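## Task

Remove the black key fob from the drawer of the small wooden box and set it on the bare table, touching nothing but the table. Close the drawer. The box must stay roughly where it is, with the same heading, and the other object must remain inside the drawer.

## Robot and tools

ROBOT. There are two arms, left_arm and right_arm, each with a two-finger gripper and a wrist camera. Calibrated bases in the scene frame: left_arm at (+0.033, +0.312, +0.044) m with quat_wxyz (+1.000, 0, 0, -0.002); right_arm at (-0.018, -0.308, +0.004) m with quat_wxyz (+1.000, 0, 0, -0.015). A camera stand sits behind the arms. Joint ranges in rad, base to hand: waist -2.618..3.054, shoulder 0..3.142, elbow 0..3.142 (fully straight at 2.901), wrist pitch -1.571..1.571, wrist yaw -1.571..1.571, wrist roll -2.094..2.094.

FRAME. All positions are in metres in one scene frame. The origin is at table height, halfway between the nominal bases. +z points up, +x points out over the table, and left_arm is on the +y side. Image left and right do not match the arm names. Orientations are quaternions written w first (qw, qx, qy, qz). The fingers point along the gripper's own +z axis and spread along its y axis. end_effector_position is the point between the finger pads, just under 1 cm behind the tips. Printed poses can be off by a few centimetres, more at long reach.

ROW FORMAT. Every command row has 16 numbers, even when only one arm moves. The first 8 are for left_arm and the last 8 for right_arm, each as x, y, z, qw, qx, qy, qz, opening. x, y, z and the quaternion are an absolute goal pose for that gripper in the scene frame. They are not offsets. Opening runs from -1 (closed) to +1 (fully open). The pad gap is about 87 mm at +1, 59-75 mm at +0.5, 31-49 mm at 0, 8-21 mm at -0.5 and 0 at -1. To keep an arm still, resend its exact last reported pose and the opening you want. To keep an orientation, repeat the same target quaternion every time rather than copying a drifted reading.

execute_actions(actions, cameras). actions holds at most one item. An empty list returns the current state with all images. {"rows": [...], "steps": n} runs up to 15 control steps of 1/30 s each (15 by default, minimum 5). Each step uses one row, and the last row repeats if there are fewer rows. A target more than 0.6 m from the arm's last reported position along any gripper axis gets the whole call refused, and nothing is sent. {"steps": n} waits up to 300 steps. cameras takes names, ["all"] or []. An unknown name invalidates the call.

move(target, speed, blend, blocking, cameras). This drives each gripper straight toward its pose. target is one 16-number row, or a list of up to 15 rows that together share a 10 s cap, and it has no 0.6 m limit. speed is in m/s, 0.002-2.9, default 0.25. Turn rate is capped at twice that value in rad/s. Give one value, or one per target. blend is a corner radius in metres for lists (default 0, which stops at each point). blocking=false returns about 0.5 s after the move starts. An opening changed in the first target is sent at once. A later one is applied after arrival at that target, once everything is still. The result adds a "move:" line with the ending (done, off_target, moving, held, fault) and any limits: limits=paced means the pose was clipped, and limits=held means steps were withheld. done means at rest within 10 mm and 2 degrees, but it says nothing about contact. Paths do not avoid obstacles or the other arm. Faster moves stray and overshoot more. Do not route a path near an arm's own base, because the elbow can whip round.

wait(seconds 0-10) lets time pass, returning early if a move finishes. stop brakes the current move, but the fingers keep moving. zoom_image(camera, region [x0,y0,x1,y1] in pixels, at most 504x504) enlarges part of the latest image from cam_high, cam_low, cam_left_wrist or cam_right_wrist. It cannot be undone.

RESULTS. Each arm reports end_effector_position, end_effector_quat_wxyz, a Hand target (the pose now being driven toward), joint positions (the last value is the gripper, 0 closed to 1 open), joint velocities ("within noise" when still), torques (offset and noisy; joints 1-3 wrap at ±28 N m), grip_measured on the same scale as the command, and motor temperatures. A MOTOR HOT line appears at 75 °C. At 90 °C an over-temperature fault folds that arm away for the rest of the scene. Holding loads, stretching out or pushing against something heats motors.

BEHAVIOUR. Per step, the commanded orientation is clipped to within 40 degrees of the measured one. Friction and weight can leave the hand short, low or tilted, and small moves may not happen or may go sideways. Check the pose after each move and correct any tilt. The scene keeps running while you think, and the last 5 steps of an action run after its result.

GRIPPING. To hold an object, command about 0.04 below the grip_measured reading at first contact for a firm grip, or less below it for a gentler one. Each finger pushes up to about 20 N, and fast closing pushes harder.

AVOID. Do not knock objects off the table. Do not drop things, let go of moving parts, slam, or hit the box or table hard. Do not bring the arms into contact or close one gripper on the other's fingers. Do not strain the camera cables. Arm stops and overheating also cost. Nudge the drawer shut gently without shifting or turning the box. Loose objects may occasionally get a small push from outside.

Each tool is called after "Request:" in YAML: its name, and indented under it one key for each argument.

## Session

Request:
execute_actions:
  actions: []

Scene clock: 0.00 s of 6000.00 s.
left_arm: end_effector_position=(+0.4027, +0.3314, +0.0641) grip_measured=+1.000 end_effector_quat_wxyz=(+0.526, -0.040, +0.849, -0.024) | right_arm: end_effector_position=(+0.3593, -0.3321, +0.0571) grip_measured=+1.000 end_effector_quat_wxyz=(+0.575, +0.074, +0.811, -0.072)
Joint positions: left_arm=[0.103 1.588 0.372 0.752 0.087 -0.049 1] | right_arm=[0.07 1.528 0.359 0.825 0.24 0.052 1]
Joint velocities: within noise
Joint torques (N m): no reading
Motor temperatures (°C): left_arm=[26 35 37 31 25 28 24] | right_arm=[25 31 31 31 29 29 29]
Heat: left arm: 37 °C; right arm: 31 °C.
Hand target: left_arm +0.4044, +0.3316, +0.0666; +0.528, -0.040, +0.848, -0.024 | right_arm +0.3637, -0.3319, +0.0650; +0.585, +0.075, +0.804, -0.070

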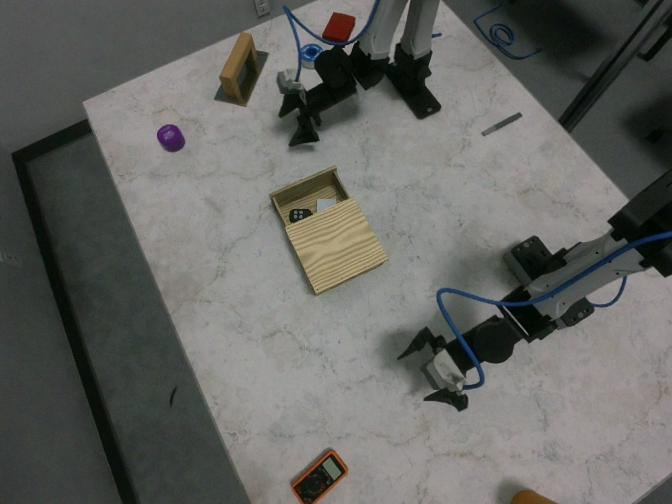

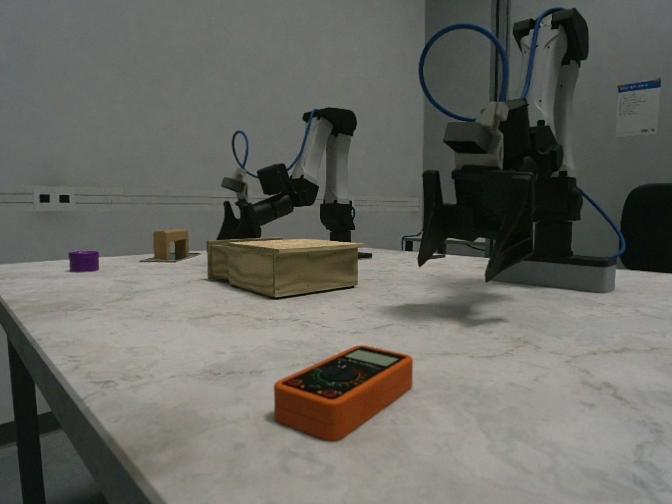

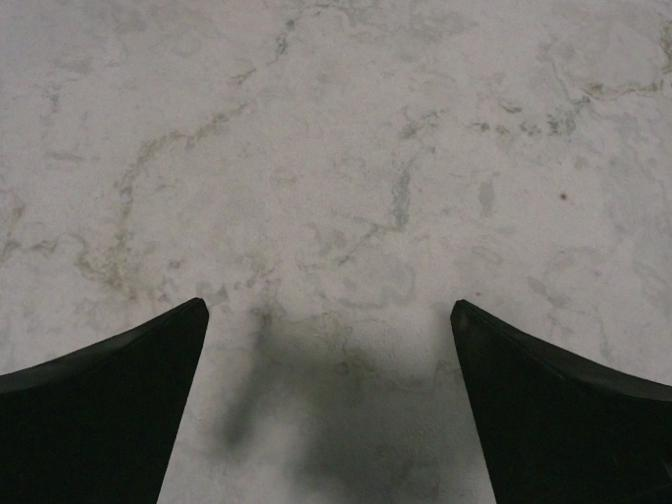

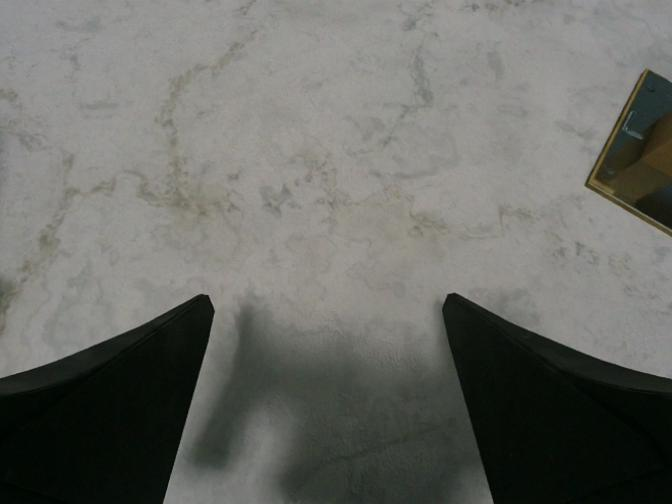

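Request:
zoom_image:
  camera: "cam_high"
  region: [250, 150, 400, 300]

Request:
zoom_image:
  camera: "cam_low"
  region: [180, 210, 380, 310]

Scaled by 3.360 from the camera's image (finer frame: 960x720).

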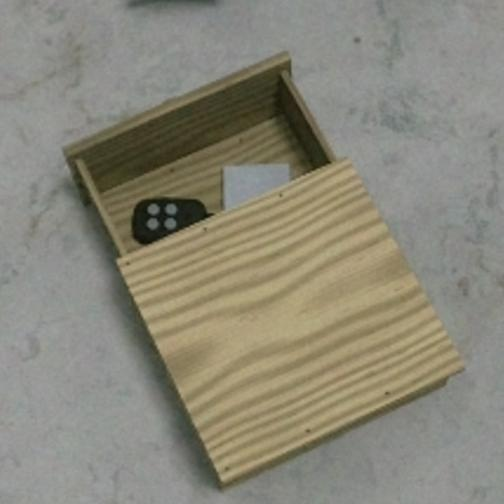

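Scaled by 2.520 from the camera's image (finer frame: 960x720).

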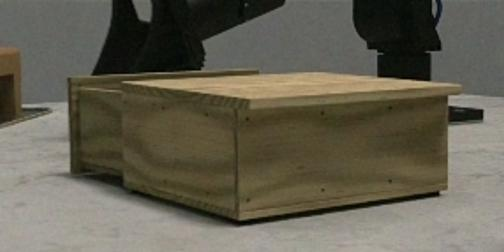

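Request:
move:
  target:
    - [0.4027,0.3314,0.0641,0.526,-0.040,0.849,-0.024,1,0.38,-0.25,0.2,0.1269,0.2314,0.9640,-0.0305,1]
    - [0.4027,0.3314,0.0641,0.526,-0.040,0.849,-0.024,1,0.43,-0.122,0.18,0.1269,0.2314,0.9640,-0.0305,0.3]
  blend: 0.03
  cameras: ["all"]

Scene clock: 5.63 s of 6000.00 s.
left_arm: end_effector_position=(+0.4027, +0.3314, +0.0641) grip_measured=+1.000 end_effector_quat_wxyz=(+0.526, -0.040, +0.849, -0.024) | right_arm: end_effector_position=(+0.4261, -0.1228, +0.1838) grip_measured=+0.301 end_effector_quat_wxyz=(+0.188, +0.224, +0.956, +0.015)
Joint positions: left_arm=[0.103 1.588 0.372 0.752 0.087 -0.049 1] | right_arm=[0.432 2.397 2.724 -1.57 0.195 0.831 0.65]
Joint torques (N m): left_arm=[-0.01 -5.01 5.45 2.29 0.02 0.13] | right_arm=[-0.02 -8.57 9.7 0.68 0.19 -0.03]
Heat: left arm: 38 °C; right arm: 32 °C.
Hand target: left_arm +0.4026, +0.3314, +0.0641; +0.526, -0.040, +0.849, -0.024 | right_arm +0.4294, -0.1222, +0.1796; +0.187, +0.230, +0.955, +0.014
Off the commanded pose: left_arm 0.000 m, 0 deg | right_arm 0.006 m, 9 deg.
joint sent to its limit (right arm) — joint 4 (wrist pitch), lower limit.
Kept back: nothing.
move: off_target (right_arm); target 2's new opening was sent with right_arm's hand 0.005 m and 9 deg from that target
cam_right_wrist: T_world_to_cam=[[-0.40546, -0.90773, -0.10783, 0.07936], [-0.81681, 0.30681, 0.48857, 0.31552], [-0.4104, 0.28617, -0.86584, 0.5093]] pos_world=[0.49891, -0.17051, 0.29538]

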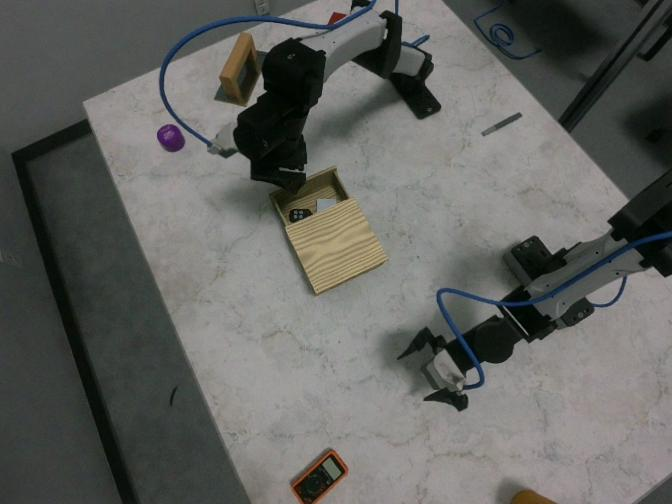

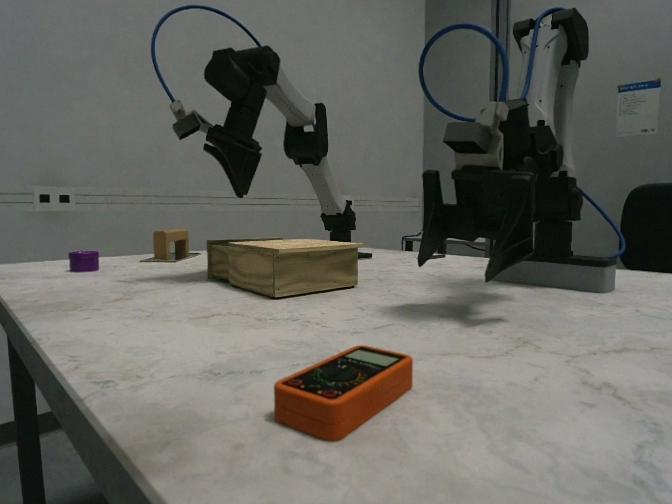

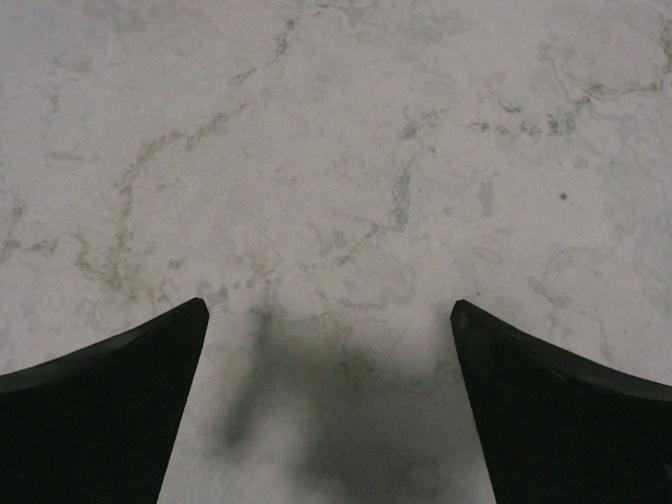

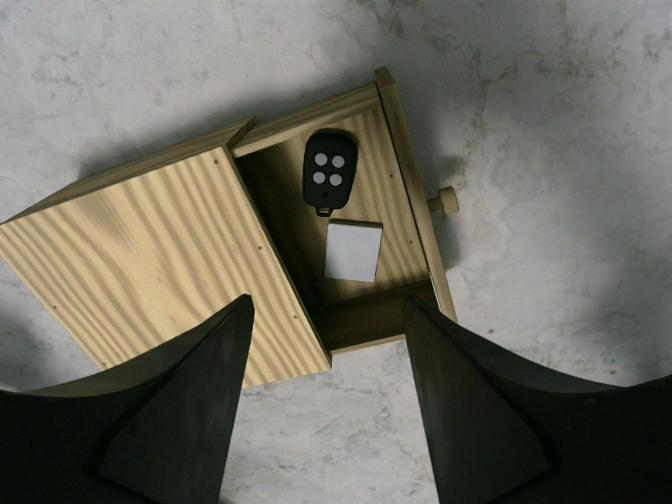

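Request:
zoom_image:
  camera: "cam_low"
  region: [400, 130, 560, 290]

Request:
zoom_image:
  camera: "cam_high"
  region: [380, 310, 500, 430]

Scaled by 3.150 from the camera's image (finer frame: 960x720).

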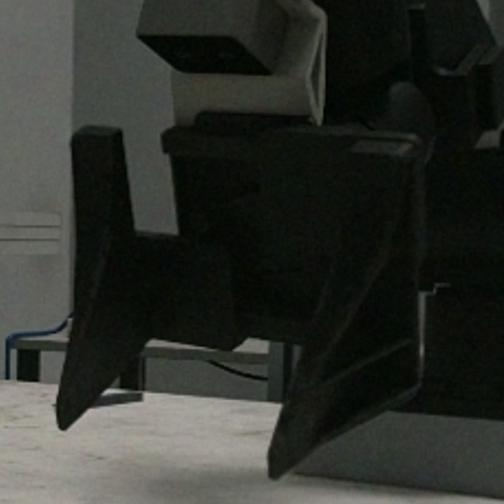

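Scaled by 4.200 from the camera's image (finer frame: 960x720).

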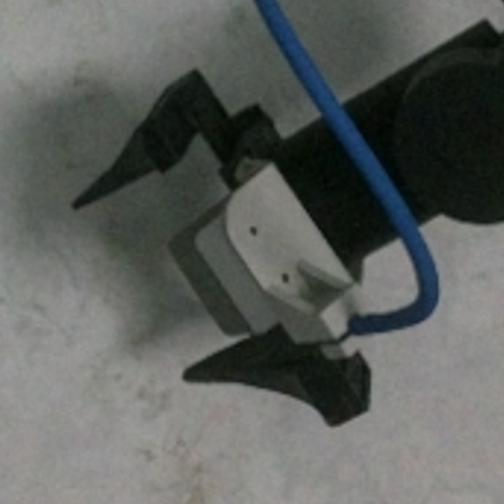

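Request:
move:
  target:
    - [0.4027,0.3314,0.0641,0.526,-0.040,0.849,-0.024,1,0.385,-0.125,0.12,0.188,0.226,0.955,0.015,-1]
    - [0.4027,0.3314,0.0641,0.526,-0.040,0.849,-0.024,1,0.385,-0.123,0.044,0.188,0.226,0.955,0.015,-1]
    - [0.4027,0.3314,0.0641,0.526,-0.040,0.849,-0.024,1,0.380,-0.165,0.044,0.188,0.226,0.955,0.015,-1]
  blend: [0.02,0,0]
  speed: [0.2,0.12,0.06]
  cameras: ["all"]

Scene clock: 10.77 s of 6000.00 s.
left_arm: end_effector_position=(+0.4027, +0.3314, +0.0641) grip_measured=+1.000 end_effector_quat_wxyz=(+0.526, -0.040, +0.849, -0.024) | right_arm: end_effector_position=(+0.3764, -0.1427, +0.0340) grip_measured=-1.000 end_effector_quat_wxyz=(+0.171, +0.214, +0.961, +0.032)
Joint positions: left_arm=[0.103 1.588 0.372 0.752 0.087 -0.049 1] | right_arm=[0.413 2.019 1.485 -0.716 0.139 0.798 0]
Joint torques (N m): left_arm=[-0.03 -5.01 5.45 2.3 0.02 0.16] | right_arm=[-3.08 -11.63 5.82 0.63 0.55 -0.24]
Heat: left arm: 38 °C; right arm: 34 °C.
Hand target: left_arm +0.4026, +0.3314, +0.0641; +0.526, -0.040, +0.849, -0.024 | right_arm +0.3796, -0.1644, +0.0435; +0.187, +0.226, +0.956, +0.015
Off the commanded pose: left_arm 0.000 m, 0 deg | right_arm 0.025 m, 3 deg.
Kept back: nothing.
move: off_target (right_arm)
cam_right_wrist: T_world_to_cam=[[-0.3817, -0.91519, -0.12934, 0.0156], [-0.8116, 0.26491, 0.5207, 0.34529], [-0.44227, 0.30373, -0.84389, 0.37863]] pos_world=[0.45365, -0.19219, 0.14175]

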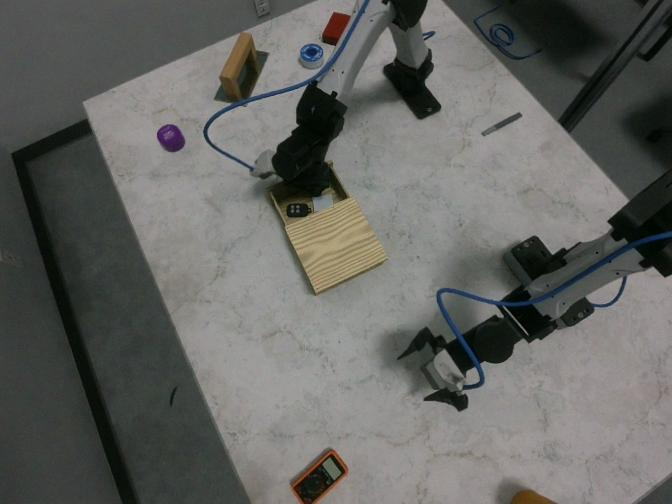

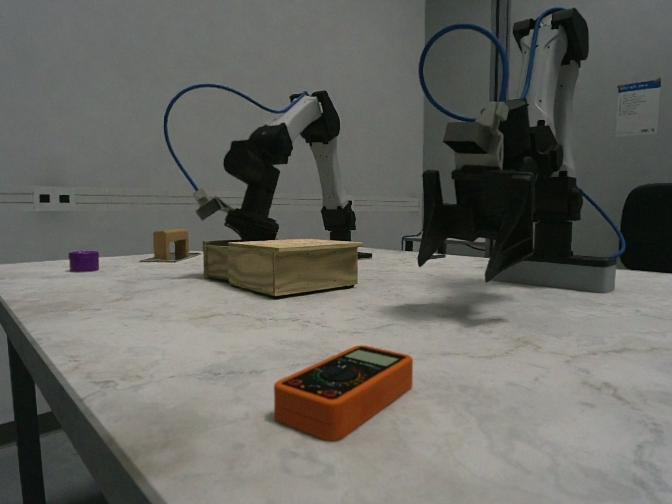

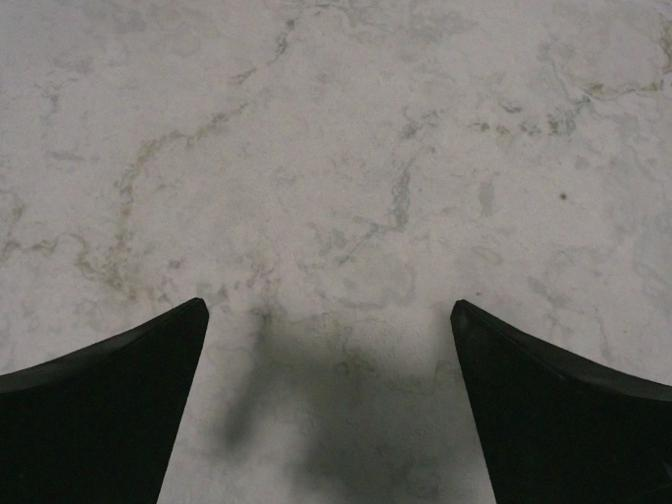

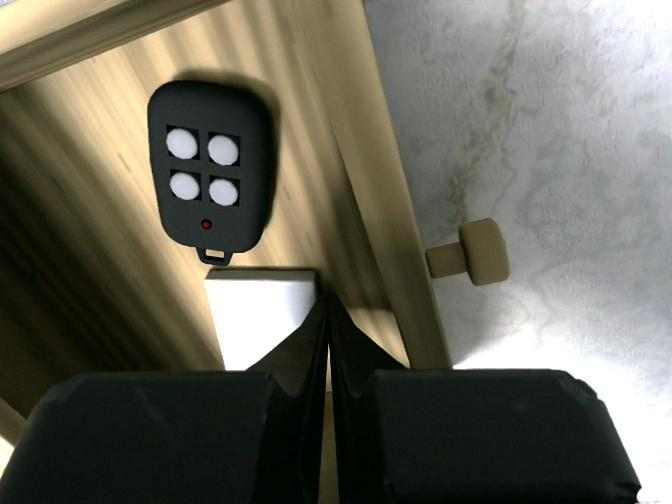

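Request:
move:
  target: [0.4027,0.3314,0.0641,0.526,-0.040,0.849,-0.024,1,0.378,-0.195,0.053,0.188,0.226,0.955,0.015,-1]
  speed: 0.06
  cameras: ["cam_high","cam_right_wrist"]

Scene clock: 12.00 s of 6000.00 s.
left_arm: end_effector_position=(+0.4027, +0.3314, +0.0641) grip_measured=+1.000 end_effector_quat_wxyz=(+0.526, -0.040, +0.849, -0.024) | right_arm: end_effector_position=(+0.3782, -0.1850, +0.0376) grip_measured=-1.000 end_effector_quat_wxyz=(+0.171, +0.224, +0.959, +0.021)
Joint positions: left_arm=[0.103 1.588 0.372 0.752 0.087 -0.049 1] | right_arm=[0.319 1.975 1.439 -0.712 0.132 0.727 0]
Joint torques (N m): left_arm=[-0.03 -5 5.45 2.3 0.02 0.14] | right_arm=[-0.99 -12.07 6.65 0.6 0.37 -0.23]
Heat: left arm: 38 °C; right arm: 34 °C.
Hand target: left_arm +0.4026, +0.3314, +0.0641; +0.526, -0.040, +0.849, -0.024 | right_arm +0.3780, -0.1947, +0.0524; +0.188, +0.226, +0.956, +0.015
Off the commanded pose: left_arm 0.000 m, 0 deg | right_arm 0.018 m, 2 deg.
Kept back: nothing.
move: off_target (right_arm)
cam_right_wrist: T_world_to_cam=[[-0.40484, -0.90752, -0.11184, -0.01239], [-0.80277, 0.29419, 0.51867, 0.35834], [-0.4378, 0.29976, -0.84763, 0.39303]] pos_world=[0.45472, -0.23448, 0.14591]

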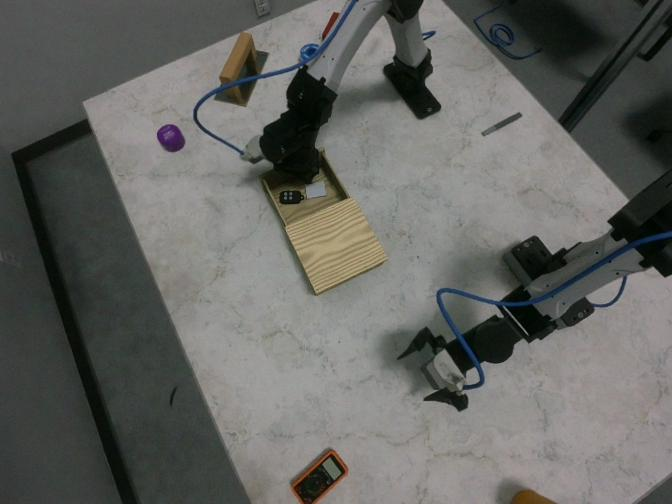

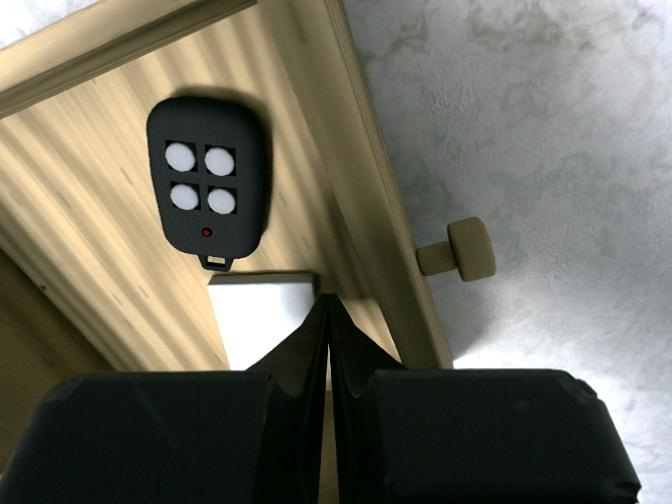

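Request:
move:
  target:
    - [0.4027,0.3314,0.0641,0.526,-0.040,0.849,-0.024,1,0.381,-0.175,0.11,0.188,0.226,0.955,0.015,-1]
    - [0.4027,0.3314,0.0641,0.526,-0.040,0.849,-0.024,1,0.4345,-0.160,0.11,0.188,0.226,0.955,0.015,-1]
    - [0.4027,0.3314,0.0641,0.526,-0.040,0.849,-0.024,1,0.4345,-0.160,0.065,0.188,0.226,0.955,0.015,0.35]
  blend: [0.02,0.02,0]
  speed: 0.15
  cameras: ["cam_high","cam_right_wrist"]

Scene clock: 14.67 s of 6000.00 s.
left_arm: end_effector_position=(+0.4027, +0.3314, +0.0641) grip_measured=+1.000 end_effector_quat_wxyz=(+0.526, -0.040, +0.849, -0.024) | right_arm: end_effector_position=(+0.4321, -0.1604, +0.0762) grip_measured=+0.349 end_effector_quat_wxyz=(+0.189, +0.223, +0.956, +0.022)
Joint positions: left_arm=[0.103 1.588 0.372 0.752 0.087 -0.049 1] | right_arm=[0.344 2.149 1.849 -0.92 0.155 0.744 0.675]
Joint torques (N m): left_arm=[0.01 -4.98 5.45 2.3 0.01 0.15] | right_arm=[0.44 -8.36 7.16 0.96 0.28 -0.02]
Heat: left arm: 38 °C; right arm: 35 °C.
Hand target: left_arm +0.4026, +0.3314, +0.0641; +0.526, -0.040, +0.849, -0.024 | right_arm +0.4343, -0.1601, +0.0653; +0.188, +0.226, +0.956, +0.015
Off the commanded pose: left_arm 0.000 m, 0 deg | right_arm 0.011 m, 1 deg.
Kept back: nothing.
move: off_target (right_arm); target 3's new opening was sent with right_arm's hand 0.011 m and 1 deg from that target
cam_right_wrist: T_world_to_cam=[[-0.39953, -0.90881, -0.12017, 0.03424], [-0.82095, 0.29638, 0.48805, 0.38477], [-0.40793, 0.29365, -0.8645, 0.42935]] pos_world=[0.50471, -0.209, 0.1875]

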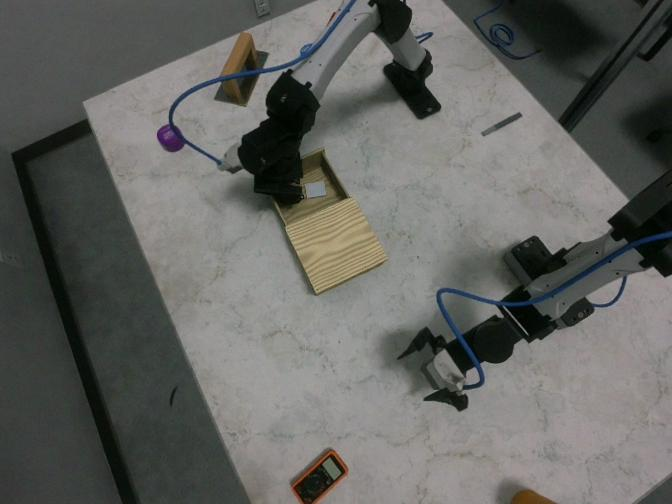

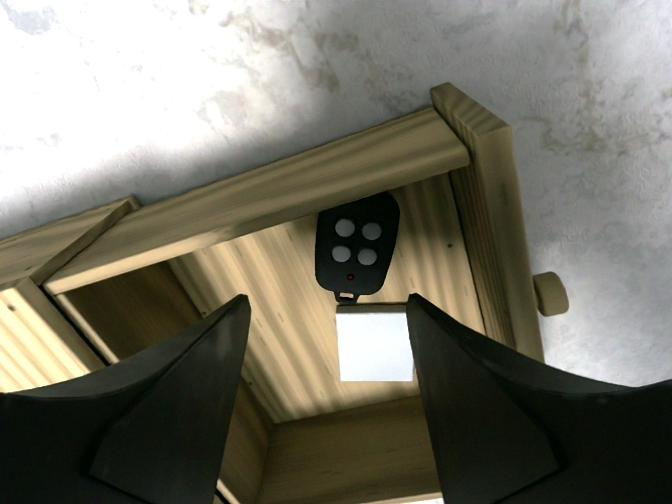

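Request:
move:
  target:
    - [0.4027,0.3314,0.0641,0.526,-0.040,0.849,-0.024,1,0.425,-0.163,0.018,0.188,0.226,0.955,0.015,0.35]
  speed: 0.1
  cameras: ["cam_right_wrist"]

Scene clock: 15.87 s of 6000.00 s.
left_arm: end_effector_position=(+0.4027, +0.3314, +0.0641) grip_measured=+1.000 end_effector_quat_wxyz=(+0.526, -0.040, +0.849, -0.024) | right_arm: end_effector_position=(+0.4236, -0.1615, +0.0324) grip_measured=+0.350 end_effector_quat_wxyz=(+0.186, +0.221, +0.957, +0.019)
Joint positions: left_arm=[0.103 1.588 0.372 0.752 0.087 -0.049 1] | right_arm=[0.349 2.149 1.675 -0.754 0.159 0.745 0.675]
Joint torques (N m): left_arm=[-0.03 -5.01 5.46 2.3 0.01 0.16] | right_arm=[0.17 -8.39 4.77 1.2 0.22 -0.04]
Heat: left arm: 38 °C; right arm: 35 °C.
Hand target: left_arm +0.4026, +0.3314, +0.0641; +0.526, -0.040, +0.849, -0.024 | right_arm +0.4245, -0.1631, +0.0184; +0.188, +0.226, +0.956, +0.015
Off the commanded pose: left_arm 0.000 m, 0 deg | right_arm 0.015 m, 1 deg.
Kept back: nothing.
move: off_target (right_arm)
cam_right_wrist: T_world_to_cam=[[-0.39782, -0.91051, -0.11272, 0.02334], [-0.81854, 0.29674, 0.49187, 0.39842], [-0.4144, 0.28794, -0.86334, 0.39015]] pos_world=[0.49708, -0.20932, 0.1435]

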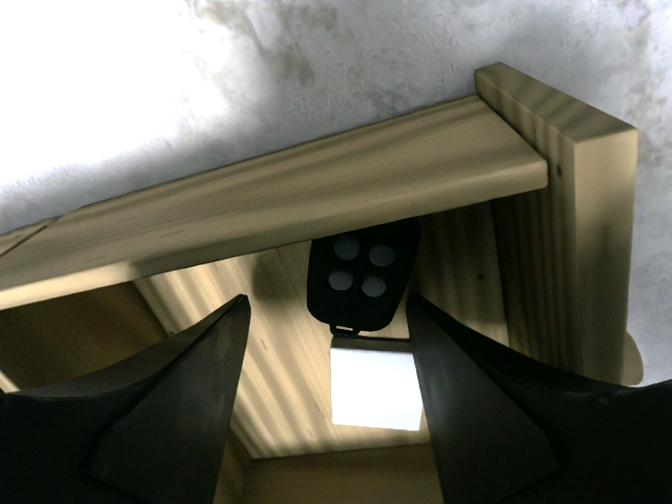

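Request:
move:
  target:
    - [0.4027,0.3314,0.0641,0.526,-0.040,0.849,-0.024,1,0.430,-0.173,0.006,0.188,0.226,0.955,0.015,0.35]
  speed: 0.06
  cameras: ["cam_right_wrist"]

Scene clock: 16.67 s of 6000.00 s.
left_arm: end_effector_position=(+0.4027, +0.3314, +0.0641) grip_measured=+1.000 end_effector_quat_wxyz=(+0.526, -0.040, +0.849, -0.024) | right_arm: end_effector_position=(+0.4238, -0.1623, +0.0311) grip_measured=+0.350 end_effector_quat_wxyz=(+0.188, +0.220, +0.957, +0.020)
Joint positions: left_arm=[0.103 1.588 0.372 0.752 0.087 -0.049 1] | right_arm=[0.347 2.147 1.665 -0.742 0.157 0.742 0.675]
Joint velocities: left_arm=[0.007 -0.007 0.002 -0.183 0.037 -0.066 0.019] | right_arm=[within noise]
Joint torques (N m): left_arm=[0.01 -5.07 5.42 2.3 0.02 0.14] | right_arm=[-2.18 -6.83 3.66 1.45 0.18 -0.28]
Motor temperatures (°C): left_arm=[26 37 38 36 25 28 24] | right_arm=[25 35 33 32 29 29 29]
Heat: left arm: 38 °C; right arm: 35 °C.
Hand target: left_arm +0.4026, +0.3314, +0.0641; +0.526, -0.040, +0.849, -0.024 | right_arm +0.4282, -0.1734, +0.0070; +0.187, +0.226, +0.956, +0.014
Off the commanded pose: left_arm 0.000 m, 0 deg | right_arm 0.028 m, 1 deg.
Kept back: nothing.
move: off_target (right_arm)
cam_right_wrist: T_world_to_cam=[[-0.39626, -0.91078, -0.11604, 0.022], [-0.82049, 0.29456, 0.48993, 0.39993], [-0.41203, 0.28935, -0.86401, 0.38863]] pos_world=[0.49699, -0.21021, 0.1424]

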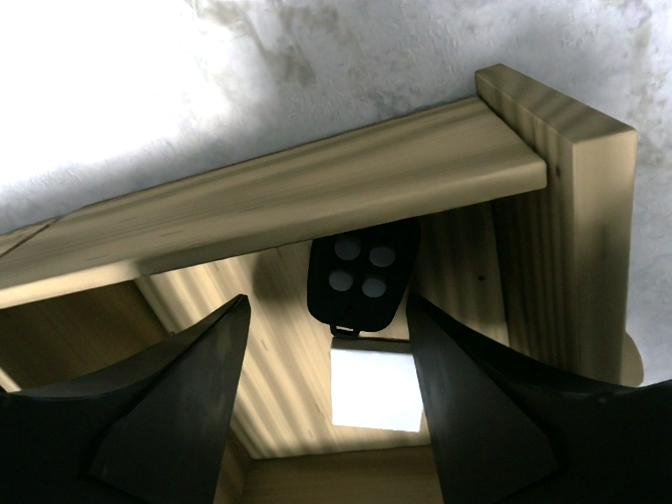

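Request:
move:
  target:
    - [0.4027,0.3314,0.0641,0.526,-0.040,0.849,-0.024,1,0.431,-0.173,0.05,0.188,0.226,0.955,0.015,0.25]
    - [0.4027,0.3314,0.0641,0.526,-0.040,0.849,-0.024,1,0.431,-0.174,0.0,0.188,0.226,0.955,0.015,0.25]
  speed: 0.1
  blend: [0.005,0]
  cameras: ["cam_right_wrist"]

Scene clock: 18.33 s of 6000.00 s.
left_arm: end_effector_position=(+0.4027, +0.3314, +0.0641) grip_measured=+1.000 end_effector_quat_wxyz=(+0.526, -0.040, +0.849, -0.024) | right_arm: end_effector_position=(+0.4289, -0.1673, +0.0311) grip_measured=+0.250 end_effector_quat_wxyz=(+0.194, +0.222, +0.955, +0.024)
Joint positions: left_arm=[0.103 1.588 0.372 0.752 0.087 -0.049 1] | right_arm=[0.332 2.145 1.659 -0.72 0.152 0.731 0.625]
Joint torques (N m): left_arm=[-0.03 -5 5.44 2.3 0.02 0.14] | right_arm=[-1.02 -6.22 3.32 1.48 0.2 -0.19]
Heat: left arm: 38 °C; right arm: 35 °C.
Hand target: left_arm +0.4026, +0.3314, +0.0641; +0.526, -0.040, +0.849, -0.024 | right_arm +0.4288, -0.1744, +0.0013; +0.187, +0.226, +0.956, +0.014
Off the commanded pose: left_arm 0.000 m, 0 deg | right_arm 0.032 m, 1 deg.
Kept back: nothing.
move: off_target (right_arm)
cam_right_wrist: T_world_to_cam=[[-0.39762, -0.90878, -0.12651, 0.02064], [-0.82661, 0.29494, 0.4793, 0.40861], [-0.39827, 0.29516, -0.86848, 0.38736]] pos_world=[0.50024, -0.21609, 0.14318]

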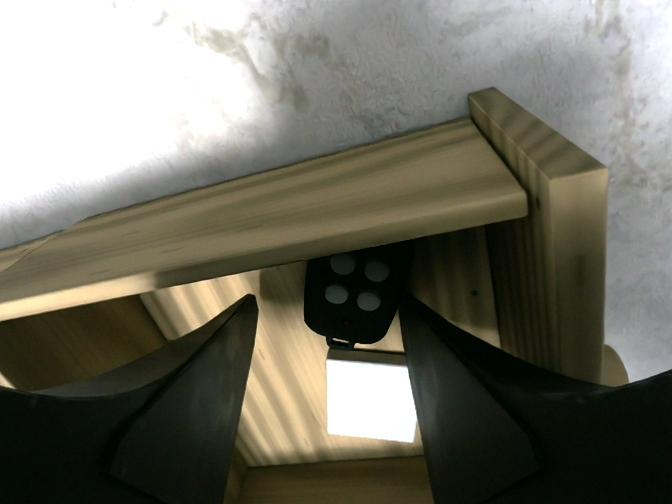

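Request:
execute_actions:
  actions: []

Request:
zoom_image:
  camera: "cam_low"
  region: [170, 170, 330, 300]

Request:
zoom_image:
  camera: "cam_high"
  region: [210, 110, 370, 250]

Request:
zoom_image:
  camera: "cam_right_wrist"
  region: [180, 200, 660, 500]

Scene clock: 18.97 s of 6000.00 s.
left_arm: end_effector_position=(+0.4027, +0.3314, +0.0641) grip_measured=+1.000 end_effector_quat_wxyz=(+0.526, -0.040, +0.849, -0.024) | right_arm: end_effector_position=(+0.4289, -0.1673, +0.0310) grip_measured=+0.250 end_effector_quat_wxyz=(+0.194, +0.222, +0.955, +0.024)
Joint positions: left_arm=[0.103 1.588 0.372 0.752 0.087 -0.049 1] | right_arm=[0.332 2.145 1.658 -0.719 0.152 0.731 0.625]
Joint velocities: within noise
Joint torques (N m): left_arm=[-0.05 -4.98 5.41 2.29 0.01 0.14] | right_arm=[-0.9 -6.26 3.25 1.51 0.2 -0.18]
Motor temperatures (°C): left_arm=[26 37 38 36 25 28 24] | right_arm=[25 35 33 32 28 29 29]
Heat: left arm: 38 °C; right arm: 35 °C.
Hand target: left_arm +0.4026, +0.3314, +0.0641; +0.526, -0.040, +0.849, -0.024 | right_arm +0.4289, -0.1744, +0.0013; +0.187, +0.226, +0.956, +0.014
Off the commanded pose: left_arm 0.000 m, 0 deg | right_arm 0.032 m, 1 deg.
Steps of this call (1-19: nothing new was sent). Readings (end_effector_position of left_arm | right_arm):
1: (+0.4027, +0.3314, +0.0641) | (+0.4288, -0.1673, +0.0310)
2: (+0.4027, +0.3314, +0.0641) | (+0.4288, -0.1673, +0.0310)
4: (+0.4027, +0.3314, +0.0641) | (+0.4289, -0.1673, +0.0310)
8: (+0.4027, +0.3314, +0.0641) | (+0.4289, -0.1673, +0.0310)
19: the state above
camera_calibration:
cam_right_wrist: T_world_to_cam=[[-0.39736, -0.90888, -0.12662, 0.02053], [-0.82684, 0.29476, 0.47901, 0.40886], [-0.39804, 0.29504, -0.86863, 0.38719]] pos_world=[0.50034, -0.21609, 0.14308]

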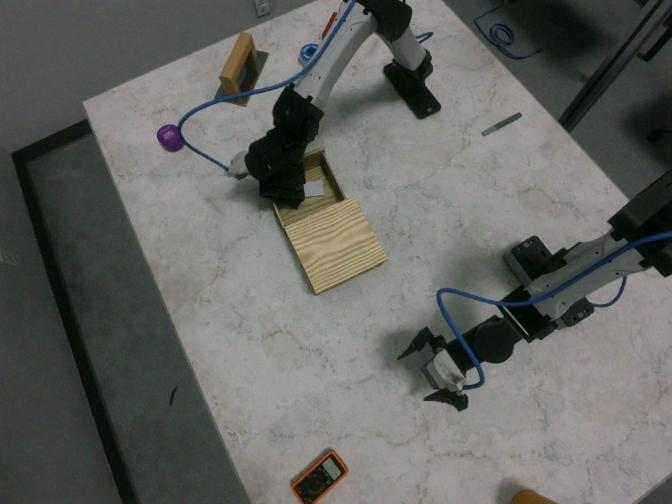

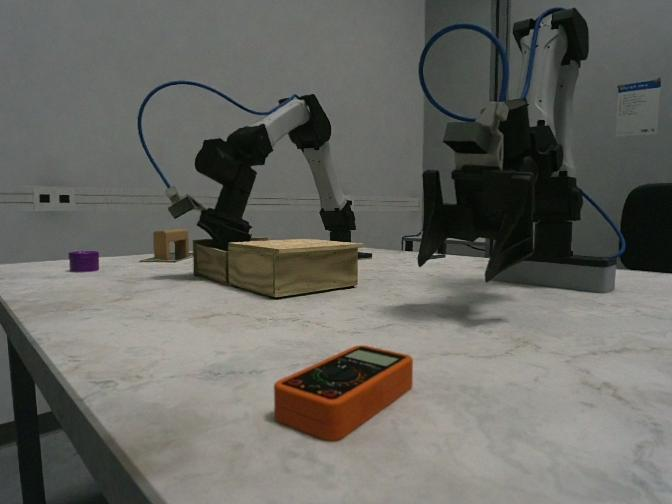

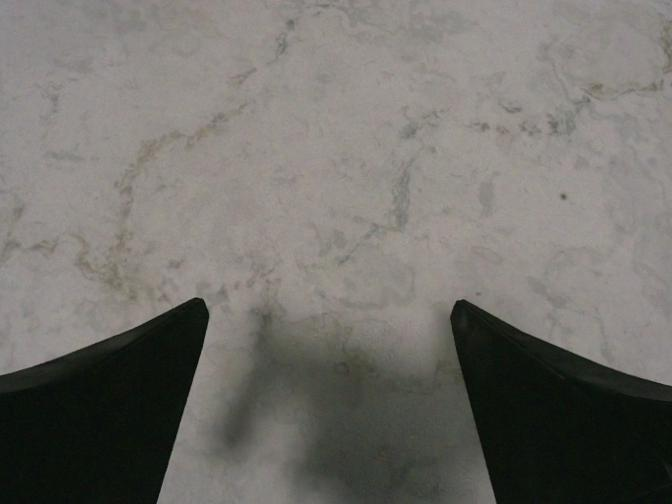

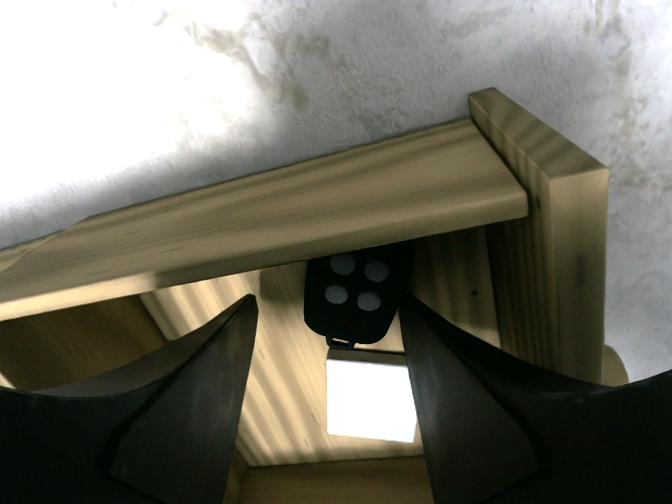

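Scaled by 3.150 from the camera's image (finer frame: 960x720).

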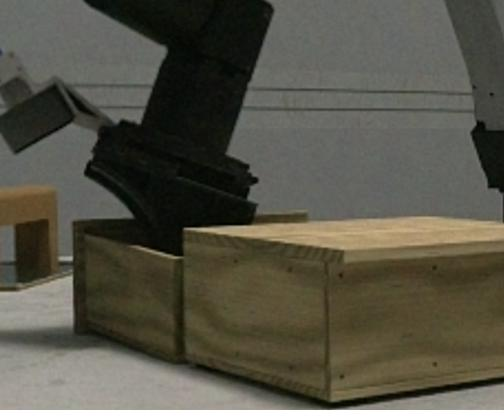

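Scaled by 3.150 from the camera's image (finer frame: 960x720).

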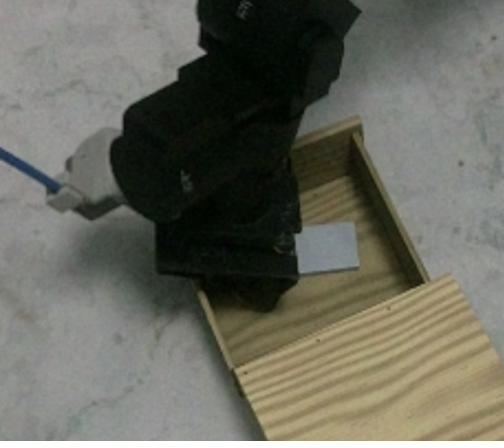

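Scaled by 1.050 from the camera's image (finer frame: 960x720).

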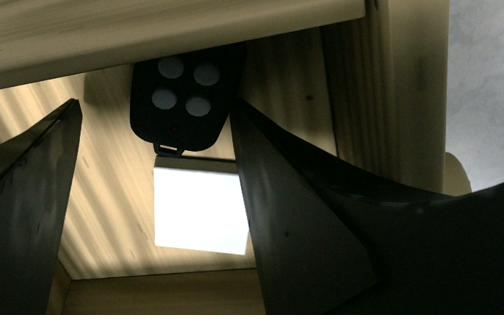

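Request:
move:
  target:
    - [0.4027,0.3314,0.0641,0.526,-0.040,0.849,-0.024,1,0.42,-0.165,0.08,0.188,0.226,0.955,0.015,0.25]
    - [0.4027,0.3314,0.0641,0.526,-0.040,0.849,-0.024,1,0.415,-0.163,0.055,0.3485,0.2179,0.9078,-0.0836,0.3]
  blend: [0.02,0]
  cameras: ["cam_right_wrist","cam_low"]

Scene clock: 21.87 s of 6000.00 s.
left_arm: end_effector_position=(+0.4027, +0.3314, +0.0641) grip_measured=+1.000 end_effector_quat_wxyz=(+0.526, -0.040, +0.849, -0.024) | right_arm: end_effector_position=(+0.4095, -0.1660, +0.0338) grip_measured=+0.300 end_effector_quat_wxyz=(+0.321, +0.211, +0.918, -0.098)
Joint positions: left_arm=[0.103 1.588 0.372 0.752 0.087 -0.049 1] | right_arm=[0.5 2.038 1.435 -0.548 0.559 0.8 0.65]
Joint torques (N m): left_arm=[-0.02 -4.98 5.46 2.28 0.02 0.15] | right_arm=[0.66 -12.71 6.86 1.09 0.43 -0.12]
Heat: left arm: 39 °C; right arm: 36 °C.
Hand target: left_arm +0.4026, +0.3314, +0.0641; +0.526, -0.040, +0.849, -0.024 | right_arm +0.4147, -0.1632, +0.0547; +0.348, +0.218, +0.908, -0.084
Off the commanded pose: left_arm 0.000 m, 0 deg | right_arm 0.022 m, 4 deg.
Kept back: nothing.
move: off_target (right_arm); target 2's new opening was sent with right_arm's hand 0.023 m and 4 deg from that target
cam_right_wrist: T_world_to_cam=[[-0.43497, -0.8987, 0.05606, 0.02525], [-0.8783, 0.43717, 0.19359, 0.44528], [-0.19849, 0.03497, -0.97948, 0.26037]] pos_world=[0.45375, -0.18108, 0.16741]
Images, in order (width x height): cam_low 672x504, cam_right_wrist 672x504.

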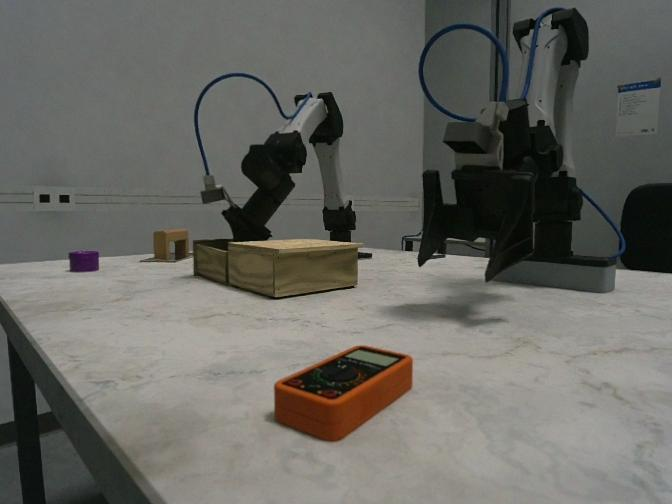

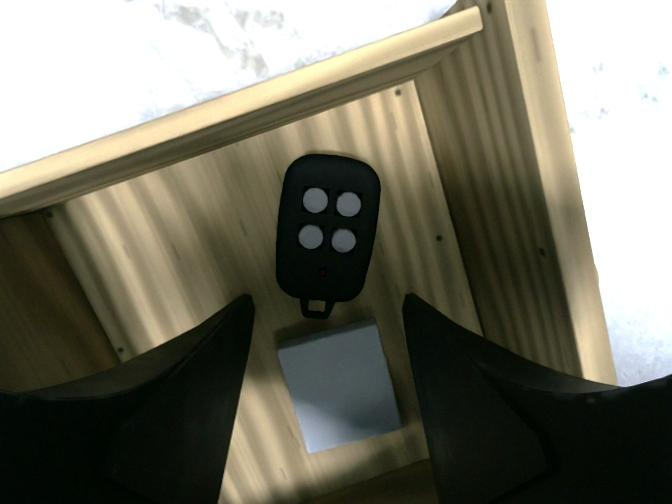

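Request:
move:
  target:
    - [0.4027,0.3314,0.0641,0.526,-0.040,0.849,-0.024,1,0.432,-0.173,0.035,0.3485,0.2179,0.9078,-0.0836,0.25]
  speed: 0.08
  cameras: ["cam_right_wrist"]

Scene clock: 23.03 s of 6000.00 s.
left_arm: end_effector_position=(+0.4027, +0.3314, +0.0641) grip_measured=+1.000 end_effector_quat_wxyz=(+0.526, -0.040, +0.849, -0.024) | right_arm: end_effector_position=(+0.4289, -0.1722, +0.0401) grip_measured=+0.250 end_effector_quat_wxyz=(+0.347, +0.219, +0.908, -0.085)
Joint positions: left_arm=[0.103 1.588 0.372 0.752 0.087 -0.049 1] | right_arm=[0.471 2.038 1.435 -0.469 0.559 0.768 0.625]
Joint torques (N m): left_arm=[-0.06 -5.01 5.48 2.29 0.01 0.16] | right_arm=[-0.39 -8.2 7.12 1.22 0.3 -0.23]
Heat: left arm: 39 °C; right arm: 36 °C.
Hand target: left_arm +0.4026, +0.3314, +0.0641; +0.526, -0.040, +0.849, -0.024 | right_arm +0.4318, -0.1731, +0.0350; +0.348, +0.218, +0.908, -0.084
Off the commanded pose: left_arm 0.000 m, 0 deg | right_arm 0.006 m, 0 deg.
Kept back: nothing.
move: done
cam_right_wrist: T_world_to_cam=[[-0.44164, -0.89707, 0.01485, 0.03257], [-0.88642, 0.43884, 0.14726, 0.46954], [-0.13862, 0.05187, -0.98899, 0.24822]] pos_world=[0.465, -0.18971, 0.17586]

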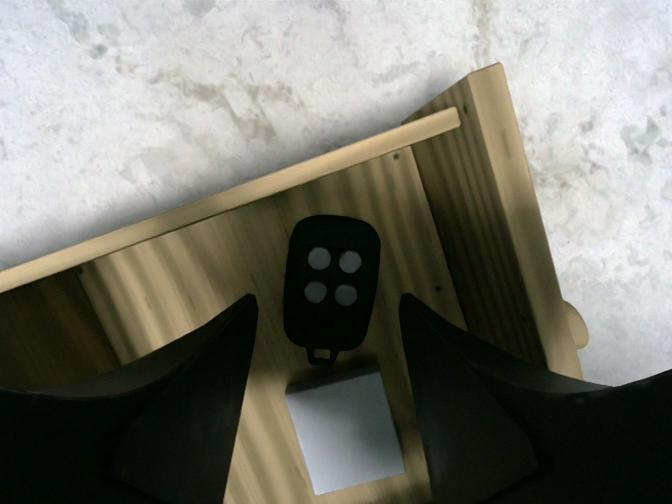

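Request:
move:
  target:
    - [0.4027,0.3314,0.0641,0.526,-0.040,0.849,-0.024,1,0.434,-0.175,0.004,0.3485,0.2179,0.9078,-0.0836,0.25]
  speed: 0.07
  cameras: ["cam_right_wrist"]

Scene clock: 24.20 s of 6000.00 s.
left_arm: end_effector_position=(+0.4027, +0.3314, +0.0641) grip_measured=+1.000 end_effector_quat_wxyz=(+0.526, -0.040, +0.849, -0.024) | right_arm: end_effector_position=(+0.4394, -0.1708, +0.0314) grip_measured=+0.250 end_effector_quat_wxyz=(+0.371, +0.221, +0.899, -0.076)
Joint positions: left_arm=[0.103 1.588 0.372 0.752 0.087 -0.049 1] | right_arm=[0.469 2.052 1.392 -0.351 0.572 0.753 0.625]
Joint torques (N m): left_arm=[-0.03 -5 5.44 2.29 0.01 0.15] | right_arm=[-0.85 -5.52 5.5 1.12 0.03 -0.12]
Heat: left arm: 39 °C; right arm: 37 °C.
Hand target: left_arm +0.4026, +0.3314, +0.0641; +0.526, -0.040, +0.849, -0.024 | right_arm +0.4326, -0.1753, +0.0050; +0.348, +0.218, +0.908, -0.084
Off the commanded pose: left_arm 0.000 m, 0 deg | right_arm 0.028 m, 3 deg.
Kept back: nothing.
move: off_target (right_arm)
cam_right_wrist: T_world_to_cam=[[-0.43887, -0.89843, -0.01504, 0.03805], [-0.8946, 0.43531, 0.10094, 0.48396], [-0.08414, 0.05776, -0.99478, 0.21823]] pos_world=[0.46801, -0.18909, 0.16881]

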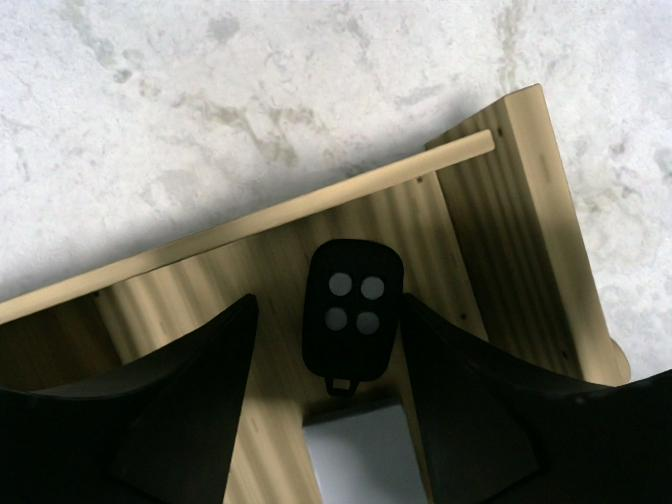

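Request:
move:
  target:
    - [0.4027,0.3314,0.0641,0.526,-0.040,0.849,-0.024,1,0.430,-0.182,0.05,0.3485,0.2179,0.9078,-0.0836,0.25]
    - [0.4027,0.3314,0.0641,0.526,-0.040,0.849,-0.024,1,0.430,-0.182,0.021,0.3485,0.2179,0.9078,-0.0836,0.25]
  speed: 0.07
  cameras: ["cam_right_wrist"]

Scene clock: 26.43 s of 6000.00 s.
left_arm: end_effector_position=(+0.4027, +0.3314, +0.0641) grip_measured=+1.000 end_effector_quat_wxyz=(+0.526, -0.040, +0.849, -0.024) | right_arm: end_effector_position=(+0.4356, -0.1772, +0.0315) grip_measured=+0.250 end_effector_quat_wxyz=(+0.361, +0.222, +0.903, -0.080)
Joint positions: left_arm=[0.103 1.588 0.372 0.752 0.087 -0.049 1] | right_arm=[0.456 2.044 1.392 -0.38 0.559 0.749 0.625]
Joint torques (N m): left_arm=[-0.02 -5.04 5.44 2.3 0.02 0.15] | right_arm=[-0.79 -8.44 5.52 1.01 0.15 -0.21]
Heat: left arm: 39 °C; right arm: 37 °C.
Hand target: left_arm +0.4026, +0.3314, +0.0641; +0.526, -0.040, +0.849, -0.024 | right_arm +0.4299, -0.1820, +0.0212; +0.348, +0.218, +0.908, -0.084
Off the commanded pose: left_arm 0.000 m, 0 deg | right_arm 0.013 m, 2 deg.
Kept back: nothing.
move: off_target (right_arm)
cam_right_wrist: T_world_to_cam=[[-0.44281, -0.89661, -0.00327, 0.03235], [-0.89011, 0.43916, 0.12186, 0.48136], [-0.10783, 0.05687, -0.99254, 0.22849]] pos_world=[0.46742, -0.19539, 0.16823]

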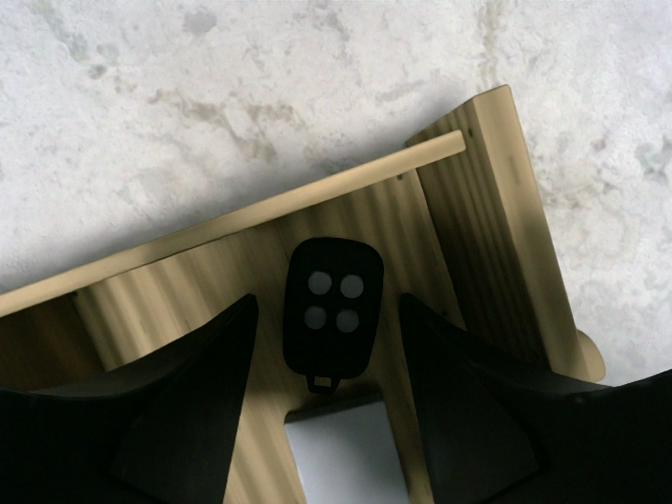

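Request:
move:
  target:
    - [0.4027,0.3314,0.0641,0.526,-0.040,0.849,-0.024,1,0.433,-0.179,0.027,0.3485,0.2179,0.9078,-0.0836,-0.35]
  speed: 0.07
  cameras: ["cam_right_wrist"]

Scene clock: 27.17 s of 6000.00 s.
left_arm: end_effector_position=(+0.4027, +0.3314, +0.0641) grip_measured=+1.000 end_effector_quat_wxyz=(+0.526, -0.040, +0.849, -0.024) | right_arm: end_effector_position=(+0.4369, -0.1767, +0.0320) grip_measured=-0.094 end_effector_quat_wxyz=(+0.363, +0.222, +0.902, -0.078)
Joint positions: left_arm=[0.103 1.588 0.372 0.752 0.087 -0.049 1] | right_arm=[0.456 2.044 1.391 -0.372 0.559 0.748 0.453]
Joint torques (N m): left_arm=[-0.02 -4.97 5.44 2.3 0.01 0.15] | right_arm=[-0.42 -8.23 8.75 0.74 0.2 -0.16]
Heat: left arm: 39 °C; right arm: 37 °C.
Hand target: left_arm +0.4026, +0.3314, +0.0641; +0.526, -0.040, +0.849, -0.024 | right_arm +0.4329, -0.1790, +0.0271; +0.349, +0.218, +0.908, -0.083
Off the commanded pose: left_arm 0.000 m, 0 deg | right_arm 0.007 m, 2 deg.
Kept back: nothing.
move: done
cam_right_wrist: T_world_to_cam=[[-0.442, -0.89698, -0.00776, 0.03307], [-0.89119, 0.43813, 0.11755, 0.4827], [-0.10204, 0.05887, -0.99304, 0.22689]] pos_world=[0.46794, -0.19518, 0.16883]

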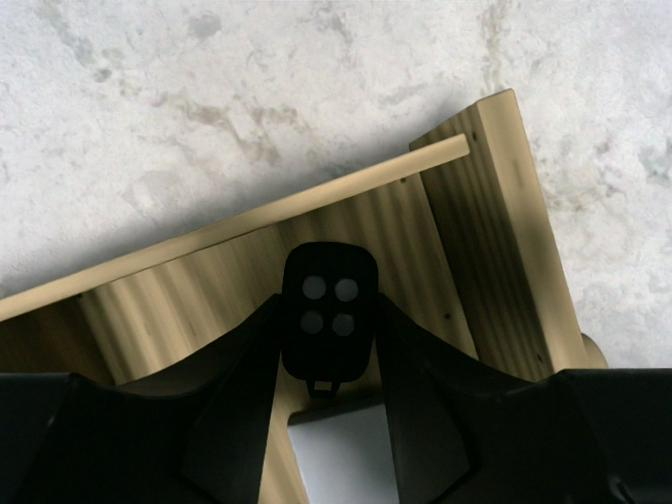

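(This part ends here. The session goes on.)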